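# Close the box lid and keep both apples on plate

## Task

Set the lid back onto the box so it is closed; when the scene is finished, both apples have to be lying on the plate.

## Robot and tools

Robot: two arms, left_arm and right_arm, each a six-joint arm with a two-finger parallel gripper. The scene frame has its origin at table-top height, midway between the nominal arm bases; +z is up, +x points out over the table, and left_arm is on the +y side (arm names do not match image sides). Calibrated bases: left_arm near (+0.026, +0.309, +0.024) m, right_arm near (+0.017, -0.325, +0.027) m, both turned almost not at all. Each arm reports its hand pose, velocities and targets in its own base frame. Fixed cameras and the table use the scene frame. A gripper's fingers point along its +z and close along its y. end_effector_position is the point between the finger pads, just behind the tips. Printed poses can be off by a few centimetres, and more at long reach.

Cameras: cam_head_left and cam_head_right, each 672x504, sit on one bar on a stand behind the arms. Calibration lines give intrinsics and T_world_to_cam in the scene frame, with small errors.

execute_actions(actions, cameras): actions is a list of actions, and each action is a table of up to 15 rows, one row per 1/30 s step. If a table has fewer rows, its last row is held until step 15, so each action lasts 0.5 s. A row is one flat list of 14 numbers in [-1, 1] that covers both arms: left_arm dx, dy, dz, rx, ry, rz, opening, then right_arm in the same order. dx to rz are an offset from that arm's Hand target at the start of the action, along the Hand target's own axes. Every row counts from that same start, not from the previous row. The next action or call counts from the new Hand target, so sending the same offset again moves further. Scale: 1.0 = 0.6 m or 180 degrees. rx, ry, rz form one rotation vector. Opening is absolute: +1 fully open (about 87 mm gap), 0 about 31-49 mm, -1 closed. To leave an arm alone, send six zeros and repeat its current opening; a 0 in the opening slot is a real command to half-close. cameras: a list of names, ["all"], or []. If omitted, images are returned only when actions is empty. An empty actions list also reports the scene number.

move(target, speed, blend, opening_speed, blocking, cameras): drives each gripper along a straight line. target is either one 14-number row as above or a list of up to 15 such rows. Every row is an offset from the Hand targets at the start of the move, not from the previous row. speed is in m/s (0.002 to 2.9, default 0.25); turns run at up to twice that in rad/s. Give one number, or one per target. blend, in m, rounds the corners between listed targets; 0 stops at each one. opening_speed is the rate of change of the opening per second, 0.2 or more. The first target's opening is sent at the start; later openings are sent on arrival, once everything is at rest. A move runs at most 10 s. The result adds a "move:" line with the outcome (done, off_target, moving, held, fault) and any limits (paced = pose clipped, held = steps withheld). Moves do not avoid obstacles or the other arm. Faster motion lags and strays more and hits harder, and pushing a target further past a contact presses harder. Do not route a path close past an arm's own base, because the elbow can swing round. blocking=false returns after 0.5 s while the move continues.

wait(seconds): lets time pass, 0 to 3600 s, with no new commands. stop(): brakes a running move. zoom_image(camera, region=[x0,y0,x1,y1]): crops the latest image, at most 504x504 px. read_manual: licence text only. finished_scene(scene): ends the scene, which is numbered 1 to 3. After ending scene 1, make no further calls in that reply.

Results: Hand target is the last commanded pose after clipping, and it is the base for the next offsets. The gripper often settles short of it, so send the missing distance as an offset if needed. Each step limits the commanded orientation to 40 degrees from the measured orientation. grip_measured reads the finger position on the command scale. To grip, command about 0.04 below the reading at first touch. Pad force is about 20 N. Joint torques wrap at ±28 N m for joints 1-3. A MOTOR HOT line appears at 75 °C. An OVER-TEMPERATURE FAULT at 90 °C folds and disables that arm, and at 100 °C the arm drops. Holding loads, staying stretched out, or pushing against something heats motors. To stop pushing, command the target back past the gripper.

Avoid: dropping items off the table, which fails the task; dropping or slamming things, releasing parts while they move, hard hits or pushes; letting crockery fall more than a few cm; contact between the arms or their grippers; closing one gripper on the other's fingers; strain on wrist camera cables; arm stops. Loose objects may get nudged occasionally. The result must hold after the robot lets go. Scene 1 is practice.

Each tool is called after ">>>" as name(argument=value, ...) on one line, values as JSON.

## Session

>>> execute_actions(actions=[])

>>> zoom_image(camera="cam_head_right", region=[200, 240, 380, 420])

>>> zoom_image(camera="cam_head_right", region=[360, 240, 540, 420])

>>> zoom_image(camera="cam_head_left", region=[190, 240, 370, 420])

>>> zoom_image(camera="cam_head_left", region=[340, 240, 520, 420])

Scene clock: 0.00 s.
left_arm: end_effector_position=(+0.2368, +0.0072, +0.2093) grip_measured=+1.000 end_effector_quat_wxyz=(+0.467, +0.172, +0.866, -0.046) | right_arm: end_effector_position=(+0.2085, +0.0634, +0.1291) grip_measured=+1.000 end_effector_quat_wxyz=(+0.461, -0.148, +0.852, +0.200)
Joint positions: left_arm=[0.315 0.778 0.903 -0.814 0.494 0.471 1] | right_arm=[-0.168 0.568 0.492 -0.585 -0.633 -0.195 1]
Joint velocities: within noise
Joint torques (N m): no reading
Heat: left arm: 36 °C; right arm: 34 °C.
Hand target: left_arm +0.2394, +0.0079, +0.2160; +0.476, +0.175, +0.861, -0.041 | right_arm +0.2101, +0.0631, +0.1331; +0.465, -0.150, +0.850, +0.198
Tool commands: left_gripper/opening=+1.0 right_gripper/opening=+1.0

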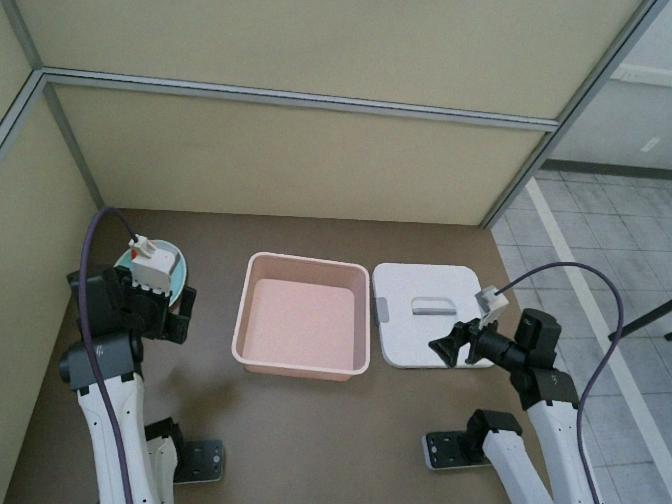

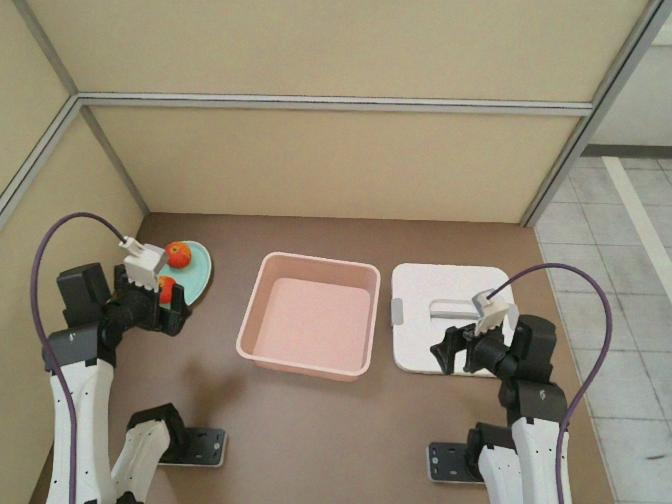

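Scaled by 2.800 from the camera's image (finer frame: 960x720).

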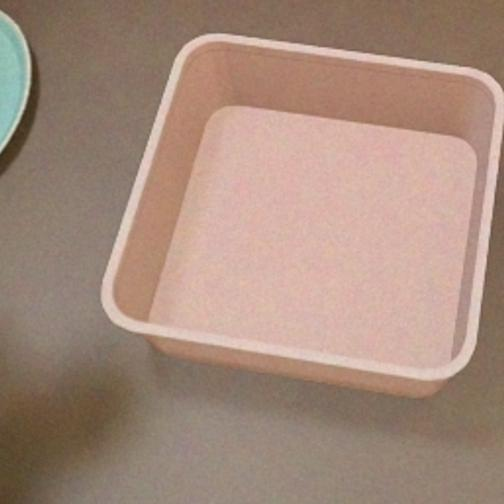

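Scaled by 2.800 from the camera's image (finer frame: 960x720).

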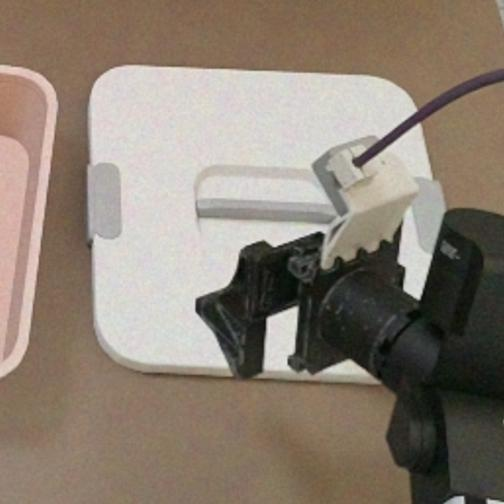

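Scaled by 2.800 from the camera's image (finer frame: 960x720).

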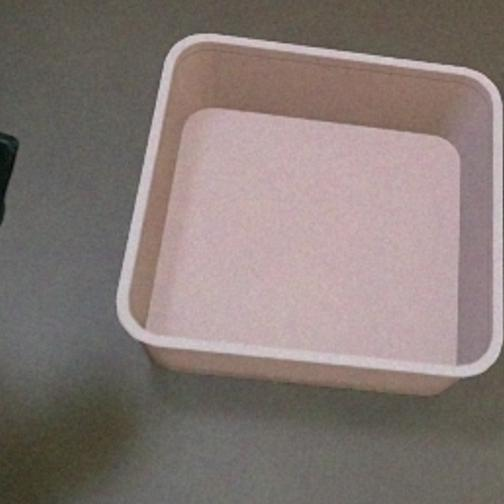

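Scaled by 2.800 from the camera's image (finer frame: 960x720).

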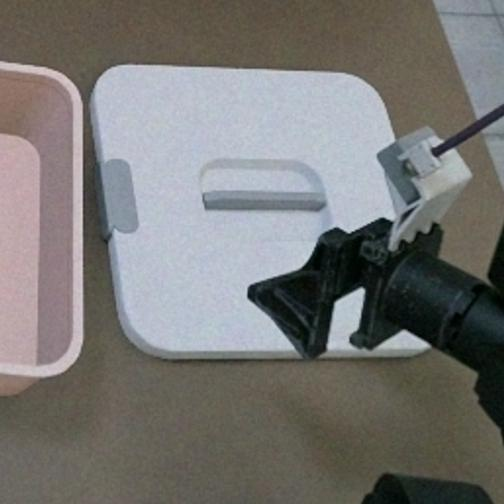

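>>> move(target=[[0,0,0,0,0,0,1,-0.126,-0.1165,0.0453,-0.147,0.3035,-0.336,0.1],[0,0,0,0,0,0,1,-0.0057,-0.206,0.169,-0.147,0.3035,-0.336,0.1]], speed=[0.55,0.25], blend=0.02, cameras=["all"])

>>> zoom_image(camera="cam_head_right", region=[390, 260, 510, 380])

>>> zoom_image(camera="cam_head_left", region=[370, 260, 490, 380])

Scene clock: 27.80 s.
left_arm: end_effector_position=(+0.2368, +0.0072, +0.2093) grip_measured=+1.000 end_effector_quat_wxyz=(+0.467, +0.172, +0.866, -0.046) | right_arm: end_effector_position=(+0.3379, +0.0047, +0.0633) grip_measured=+0.100 end_effector_quat_wxyz=(-0.034, +0.699, -0.713, -0.039)
Joint positions: left_arm=[0.315 0.778 0.903 -0.814 0.494 0.471 1] | right_arm=[0.082 1.853 1.409 -1.124 -0.104 -1.467 0.55]
Joint torques (N m): left_arm=[-0.01 -0.39 7.19 1.83 0.17 0.08] | right_arm=[-0.51 -7.53 4.49 0.43 -0.05 -0.25]
Heat: left arm: 39 °C; right arm: 38 °C.
Hand target: left_arm +0.2394, +0.0079, +0.2160; +0.476, +0.175, +0.861, -0.041 | right_arm +0.3402, +0.0033, +0.0620; -0.036, +0.701, -0.711, -0.035
Off the commanded pose: left_arm 0.007 m, 1 deg | right_arm 0.003 m, 1 deg.
move: done

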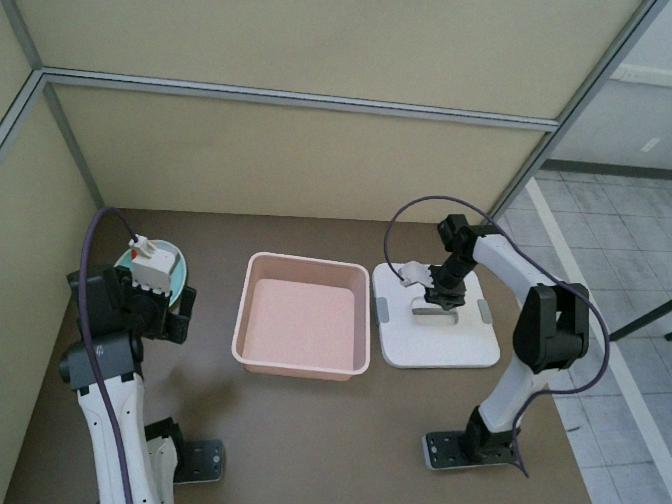

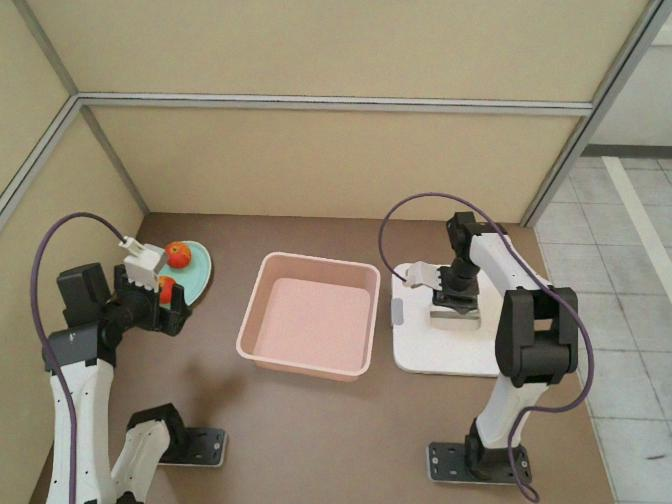

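Scaled by 4.200 from the camera's image (finer frame: 960x720).

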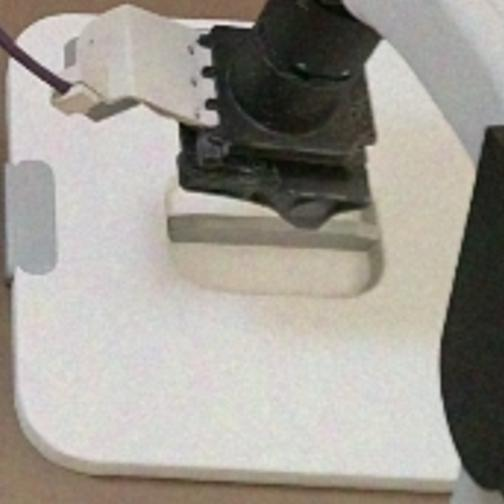

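Scaled by 4.200 from the camera's image (finer frame: 960x720).

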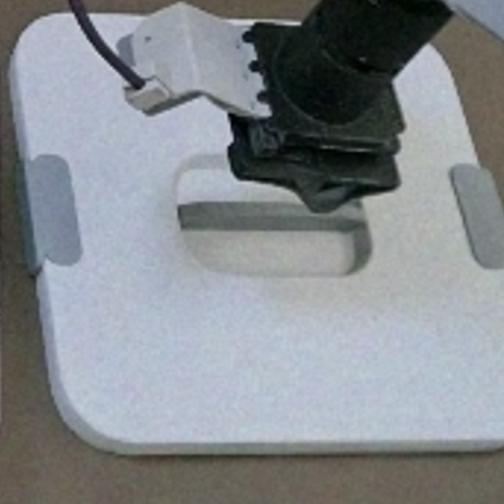

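>>> move(target=[[0,0,0,0,0,0,1,0.0155,0,0.105,0,0,0.003,0.1],[0,0,0,0,0,0,1,0.0155,0,0.105,0,0,0.003,-0.85]], speed=0.15, opening_speed=1.2)

Scene clock: 33.00 s.
left_arm: end_effector_position=(+0.2368, +0.0072, +0.2093) grip_measured=+1.000 end_effector_quat_wxyz=(+0.467, +0.172, +0.866, -0.046) | right_arm: end_effector_position=(+0.3399, +0.0026, +0.0011) grip_measured=-0.613 end_effector_quat_wxyz=(-0.037, +0.698, -0.715, -0.036)
Joint positions: left_arm=[0.315 0.778 0.903 -0.814 0.494 0.471 1] | right_arm=[0.076 1.927 1.249 -0.882 -0.103 -1.47 0.194]
Joint torques (N m): left_arm=[0.01 -0.5 7.36 1.81 0.17 0.04] | right_arm=[-0.24 -7.5 4.12 0.41 -0.05 -0.26]
Heat: left arm: 39 °C; right arm: 37 °C.
Hand target: left_arm +0.2394, +0.0079, +0.2160; +0.476, +0.175, +0.861, -0.041 | right_arm +0.3402, +0.0005, -0.0016; -0.036, +0.698, -0.714, -0.036
Off the commanded pose: left_arm 0.007 m, 1 deg | right_arm 0.004 m, 0 deg.
move: done

>>> move(target=[[0,0,0,0,0,0,1,-0.0254,0,-0.2487,0,0,0,-0.85],[0,0,0,0,0,0,1,-0.6152,0.072,-0.1615,0,0,0.038,-0.85]], speed=[0.3,0.4], blend=0.05, cameras=["all"])

>>> zoom_image(camera="cam_head_right", region=[220, 220, 400, 400])

>>> zoom_image(camera="cam_head_left", region=[210, 220, 390, 400])

Scene clock: 41.67 s.
left_arm: end_effector_position=(+0.2368, +0.0072, +0.2093) grip_measured=+1.000 end_effector_quat_wxyz=(+0.467, +0.172, +0.866, -0.046) | right_arm: end_effector_position=(+0.3020, +0.3574, +0.1239) grip_measured=-0.613 end_effector_quat_wxyz=(+0.081, -0.656, +0.748, +0.048)
Joint positions: left_arm=[0.315 0.778 0.903 -0.814 0.494 0.471 1] | right_arm=[0.89 2.471 2.636 -1.558 -0.067 -0.544 0.194]
Joint torques (N m): left_arm=[0.12 -0.42 7.12 1.82 0.17 0.01] | right_arm=[-0.08 -11.86 7.13 0.61 0.07 -0.09]
Heat: left arm: 40 °C; right arm: 37 °C.
Hand target: left_arm +0.2394, +0.0079, +0.2160; +0.476, +0.175, +0.861, -0.041 | right_arm +0.3054, +0.3588, +0.1324; +0.034, -0.654, +0.755, +0.038
Off the commanded pose: left_arm 0.007 m, 1 deg | right_arm 0.009 m, 6 deg.
joint sent to its limit (right arm) — joint 4 (wrist pitch), lower limit. The joint targets are off in orientation, not in position.
move: off_target (right_arm)

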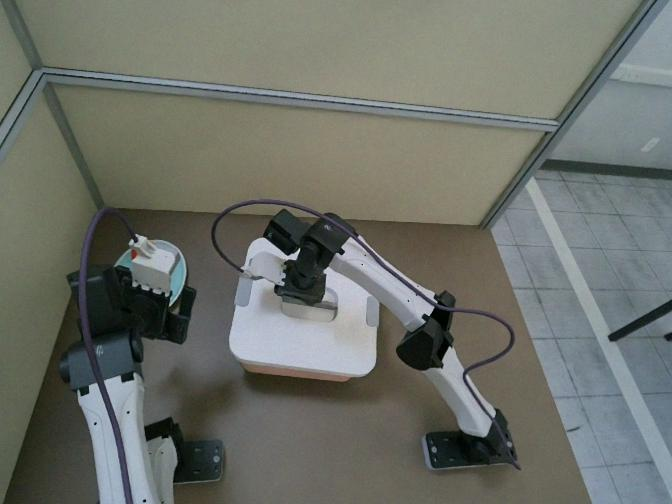

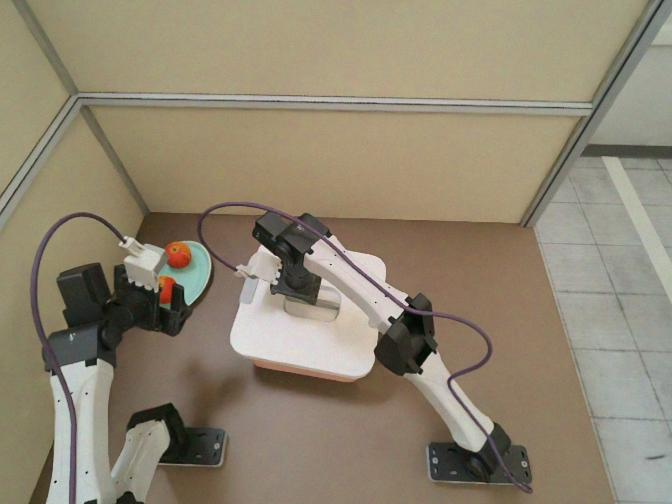

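Scaled by 2.800 from the camera's image (finer frame: 960x720).

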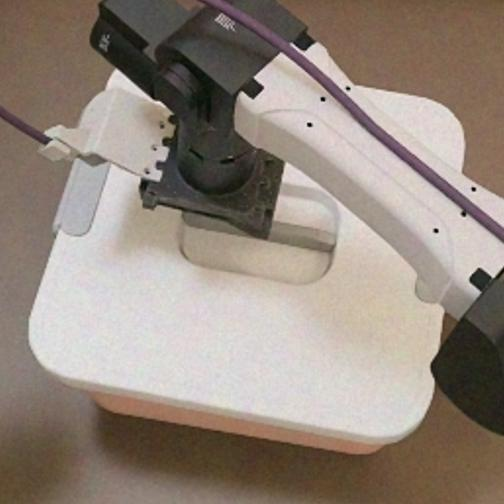

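Scaled by 2.800 from the camera's image (finer frame: 960x720).

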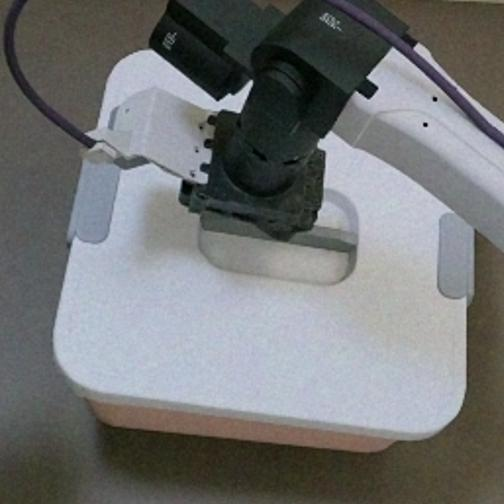

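>>> move(target=[[0,0,0,0,0,0,1,0.0013,-0.006,0.01,0,0,0,-0.65],[0,0,0,0,0,0,1,0.0113,-0.006,0.1067,0,0,0,-0.65]], speed=[0.05,0.06], blend=0.004, cameras=["all"])

>>> zoom_image(camera="cam_head_right", region=[220, 220, 400, 400])

>>> zoom_image(camera="cam_head_left", region=[210, 220, 390, 400])

Scene clock: 52.13 s.
left_arm: end_effector_position=(+0.2368, +0.0072, +0.2093) grip_measured=+1.000 end_effector_quat_wxyz=(+0.467, +0.172, +0.866, -0.046) | right_arm: end_effector_position=(+0.3044, +0.3582, +0.0861) grip_measured=-0.613 end_effector_quat_wxyz=(+0.047, -0.656, +0.752, +0.041)
Joint positions: left_arm=[0.315 0.778 0.903 -0.814 0.494 0.471 1] | right_arm=[0.888 2.549 2.624 -1.54 -0.066 -0.543 0.194]
Joint torques (N m): left_arm=[0.12 -0.43 7.24 1.88 0.19 0.05] | right_arm=[-0.5 -9.22 4.22 0.68 0.01 -0.15]
Heat: left arm: 40 °C; right arm: 41 °C.
Hand target: left_arm +0.2394, +0.0079, +0.2160; +0.476, +0.175, +0.861, -0.041 | right_arm +0.3082, +0.3581, +0.0680; +0.034, -0.654, +0.755, +0.038
Off the commanded pose: left_arm 0.007 m, 1 deg | right_arm 0.018 m, 2 deg.
move: off_target (right_arm); blend cut to 0 m at target 1

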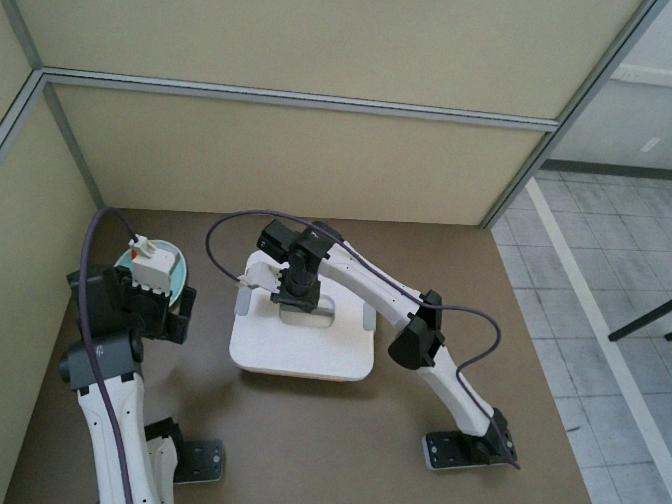

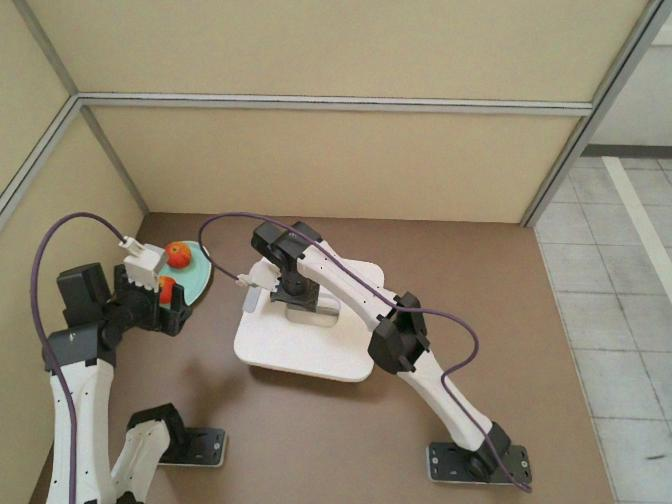

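Scaled by 2.800 from the camera's image (finer frame: 960x720).

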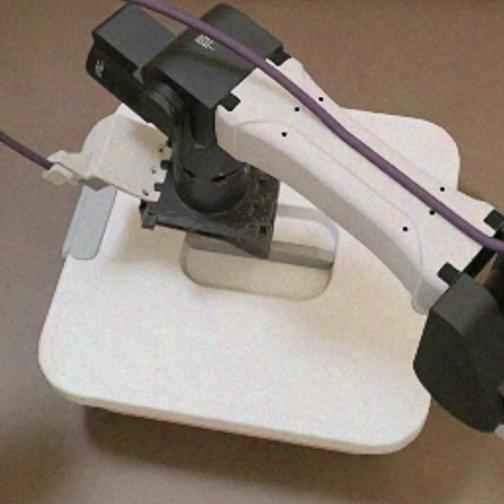

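Scaled by 2.800 from the camera's image (finer frame: 960x720).

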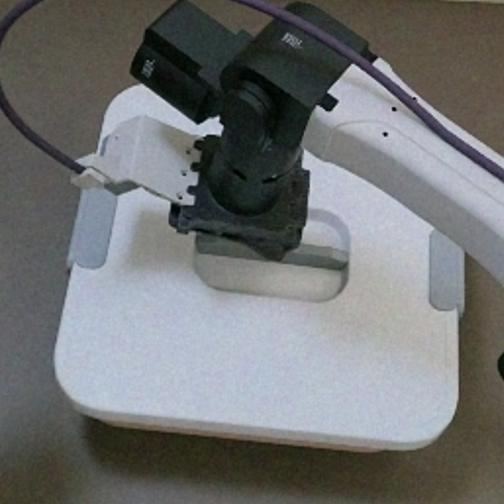

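>>> move(target=[[0,0,0,0,0,0,1,0,0,-0.024,0,0,0,0.0],[0,0,0,0,0,0,1,0.02,0,-0.18,0,0,0,0.0]], speed=[0.05,0.2], opening_speed=1.0, cameras=["all"])

>>> zoom_image(camera="cam_head_right", region=[220, 220, 400, 400])

>>> zoom_image(camera="cam_head_left", region=[210, 220, 390, 400])

Scene clock: 61.33 s.
left_arm: end_effector_position=(+0.2368, +0.0072, +0.2093) grip_measured=+1.000 end_effector_quat_wxyz=(+0.467, +0.172, +0.866, -0.046) | right_arm: end_effector_position=(+0.3058, +0.3388, +0.1674) grip_measured=+0.000 end_effector_quat_wxyz=(+0.119, -0.649, +0.749, +0.051)
Joint positions: left_arm=[0.315 0.778 0.903 -0.814 0.494 0.471 1] | right_arm=[0.86 2.345 2.586 -1.561 -0.065 -0.56 0.5]
Joint torques (N m): left_arm=[-0.03 -0.43 7.28 1.86 0.21 0.01] | right_arm=[-0.24 -12.49 4.03 0.78 0.07 -0.26]
Heat: left arm: 40 °C; right arm: 43 °C.
Hand target: left_arm +0.2394, +0.0079, +0.2160; +0.476, +0.175, +0.861, -0.041 | right_arm +0.3063, +0.3353, +0.1743; +0.034, -0.654, +0.755, +0.038
Off the commanded pose: left_arm 0.007 m, 1 deg | right_arm 0.008 m, 10 deg.
joint sent to its limit (right arm) — joint 4 (wrist pitch), lower limit. The joint targets are off in orientation, not in position.
move: off_target (right_arm)

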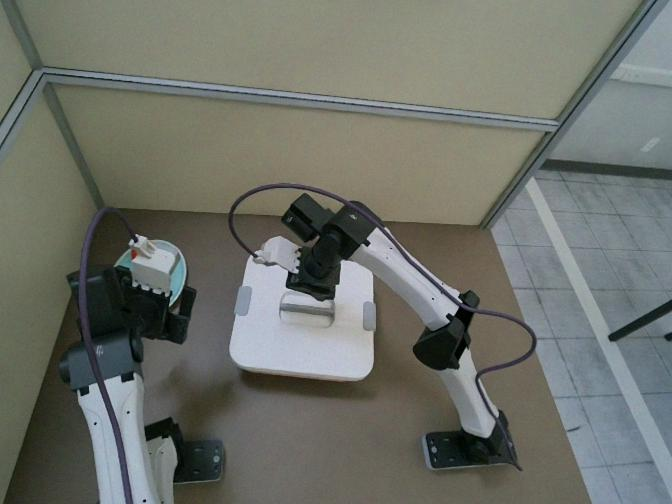

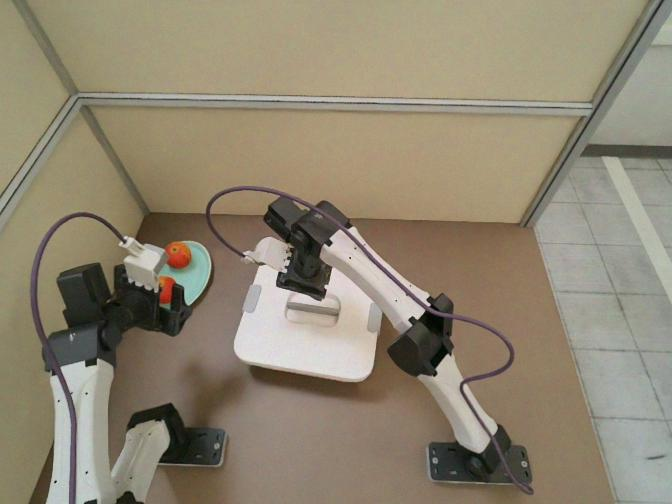

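Scaled by 2.800 from the camera's image (finer frame: 960x720).

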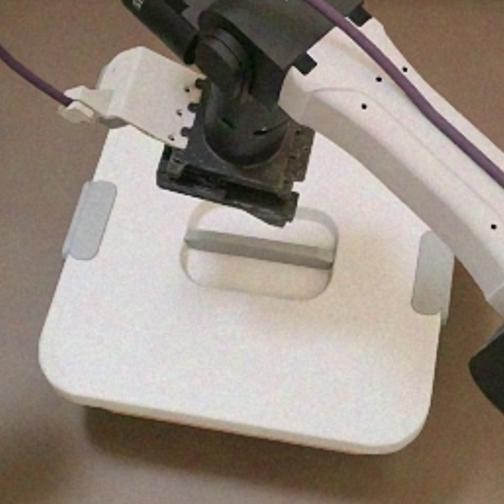

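Scaled by 2.800 from the camera's image (finer frame: 960x720).

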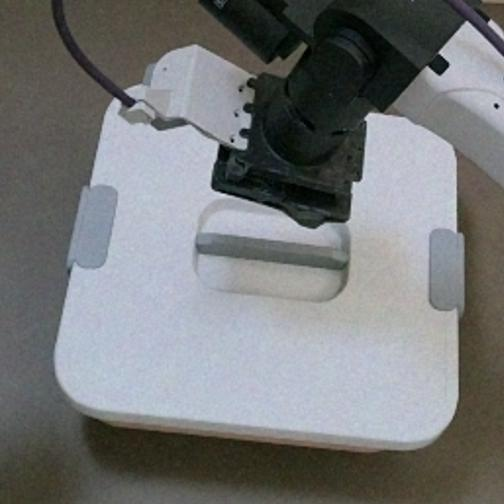

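>>> finished_scene(scene=3)

The scene is finished: the task was done.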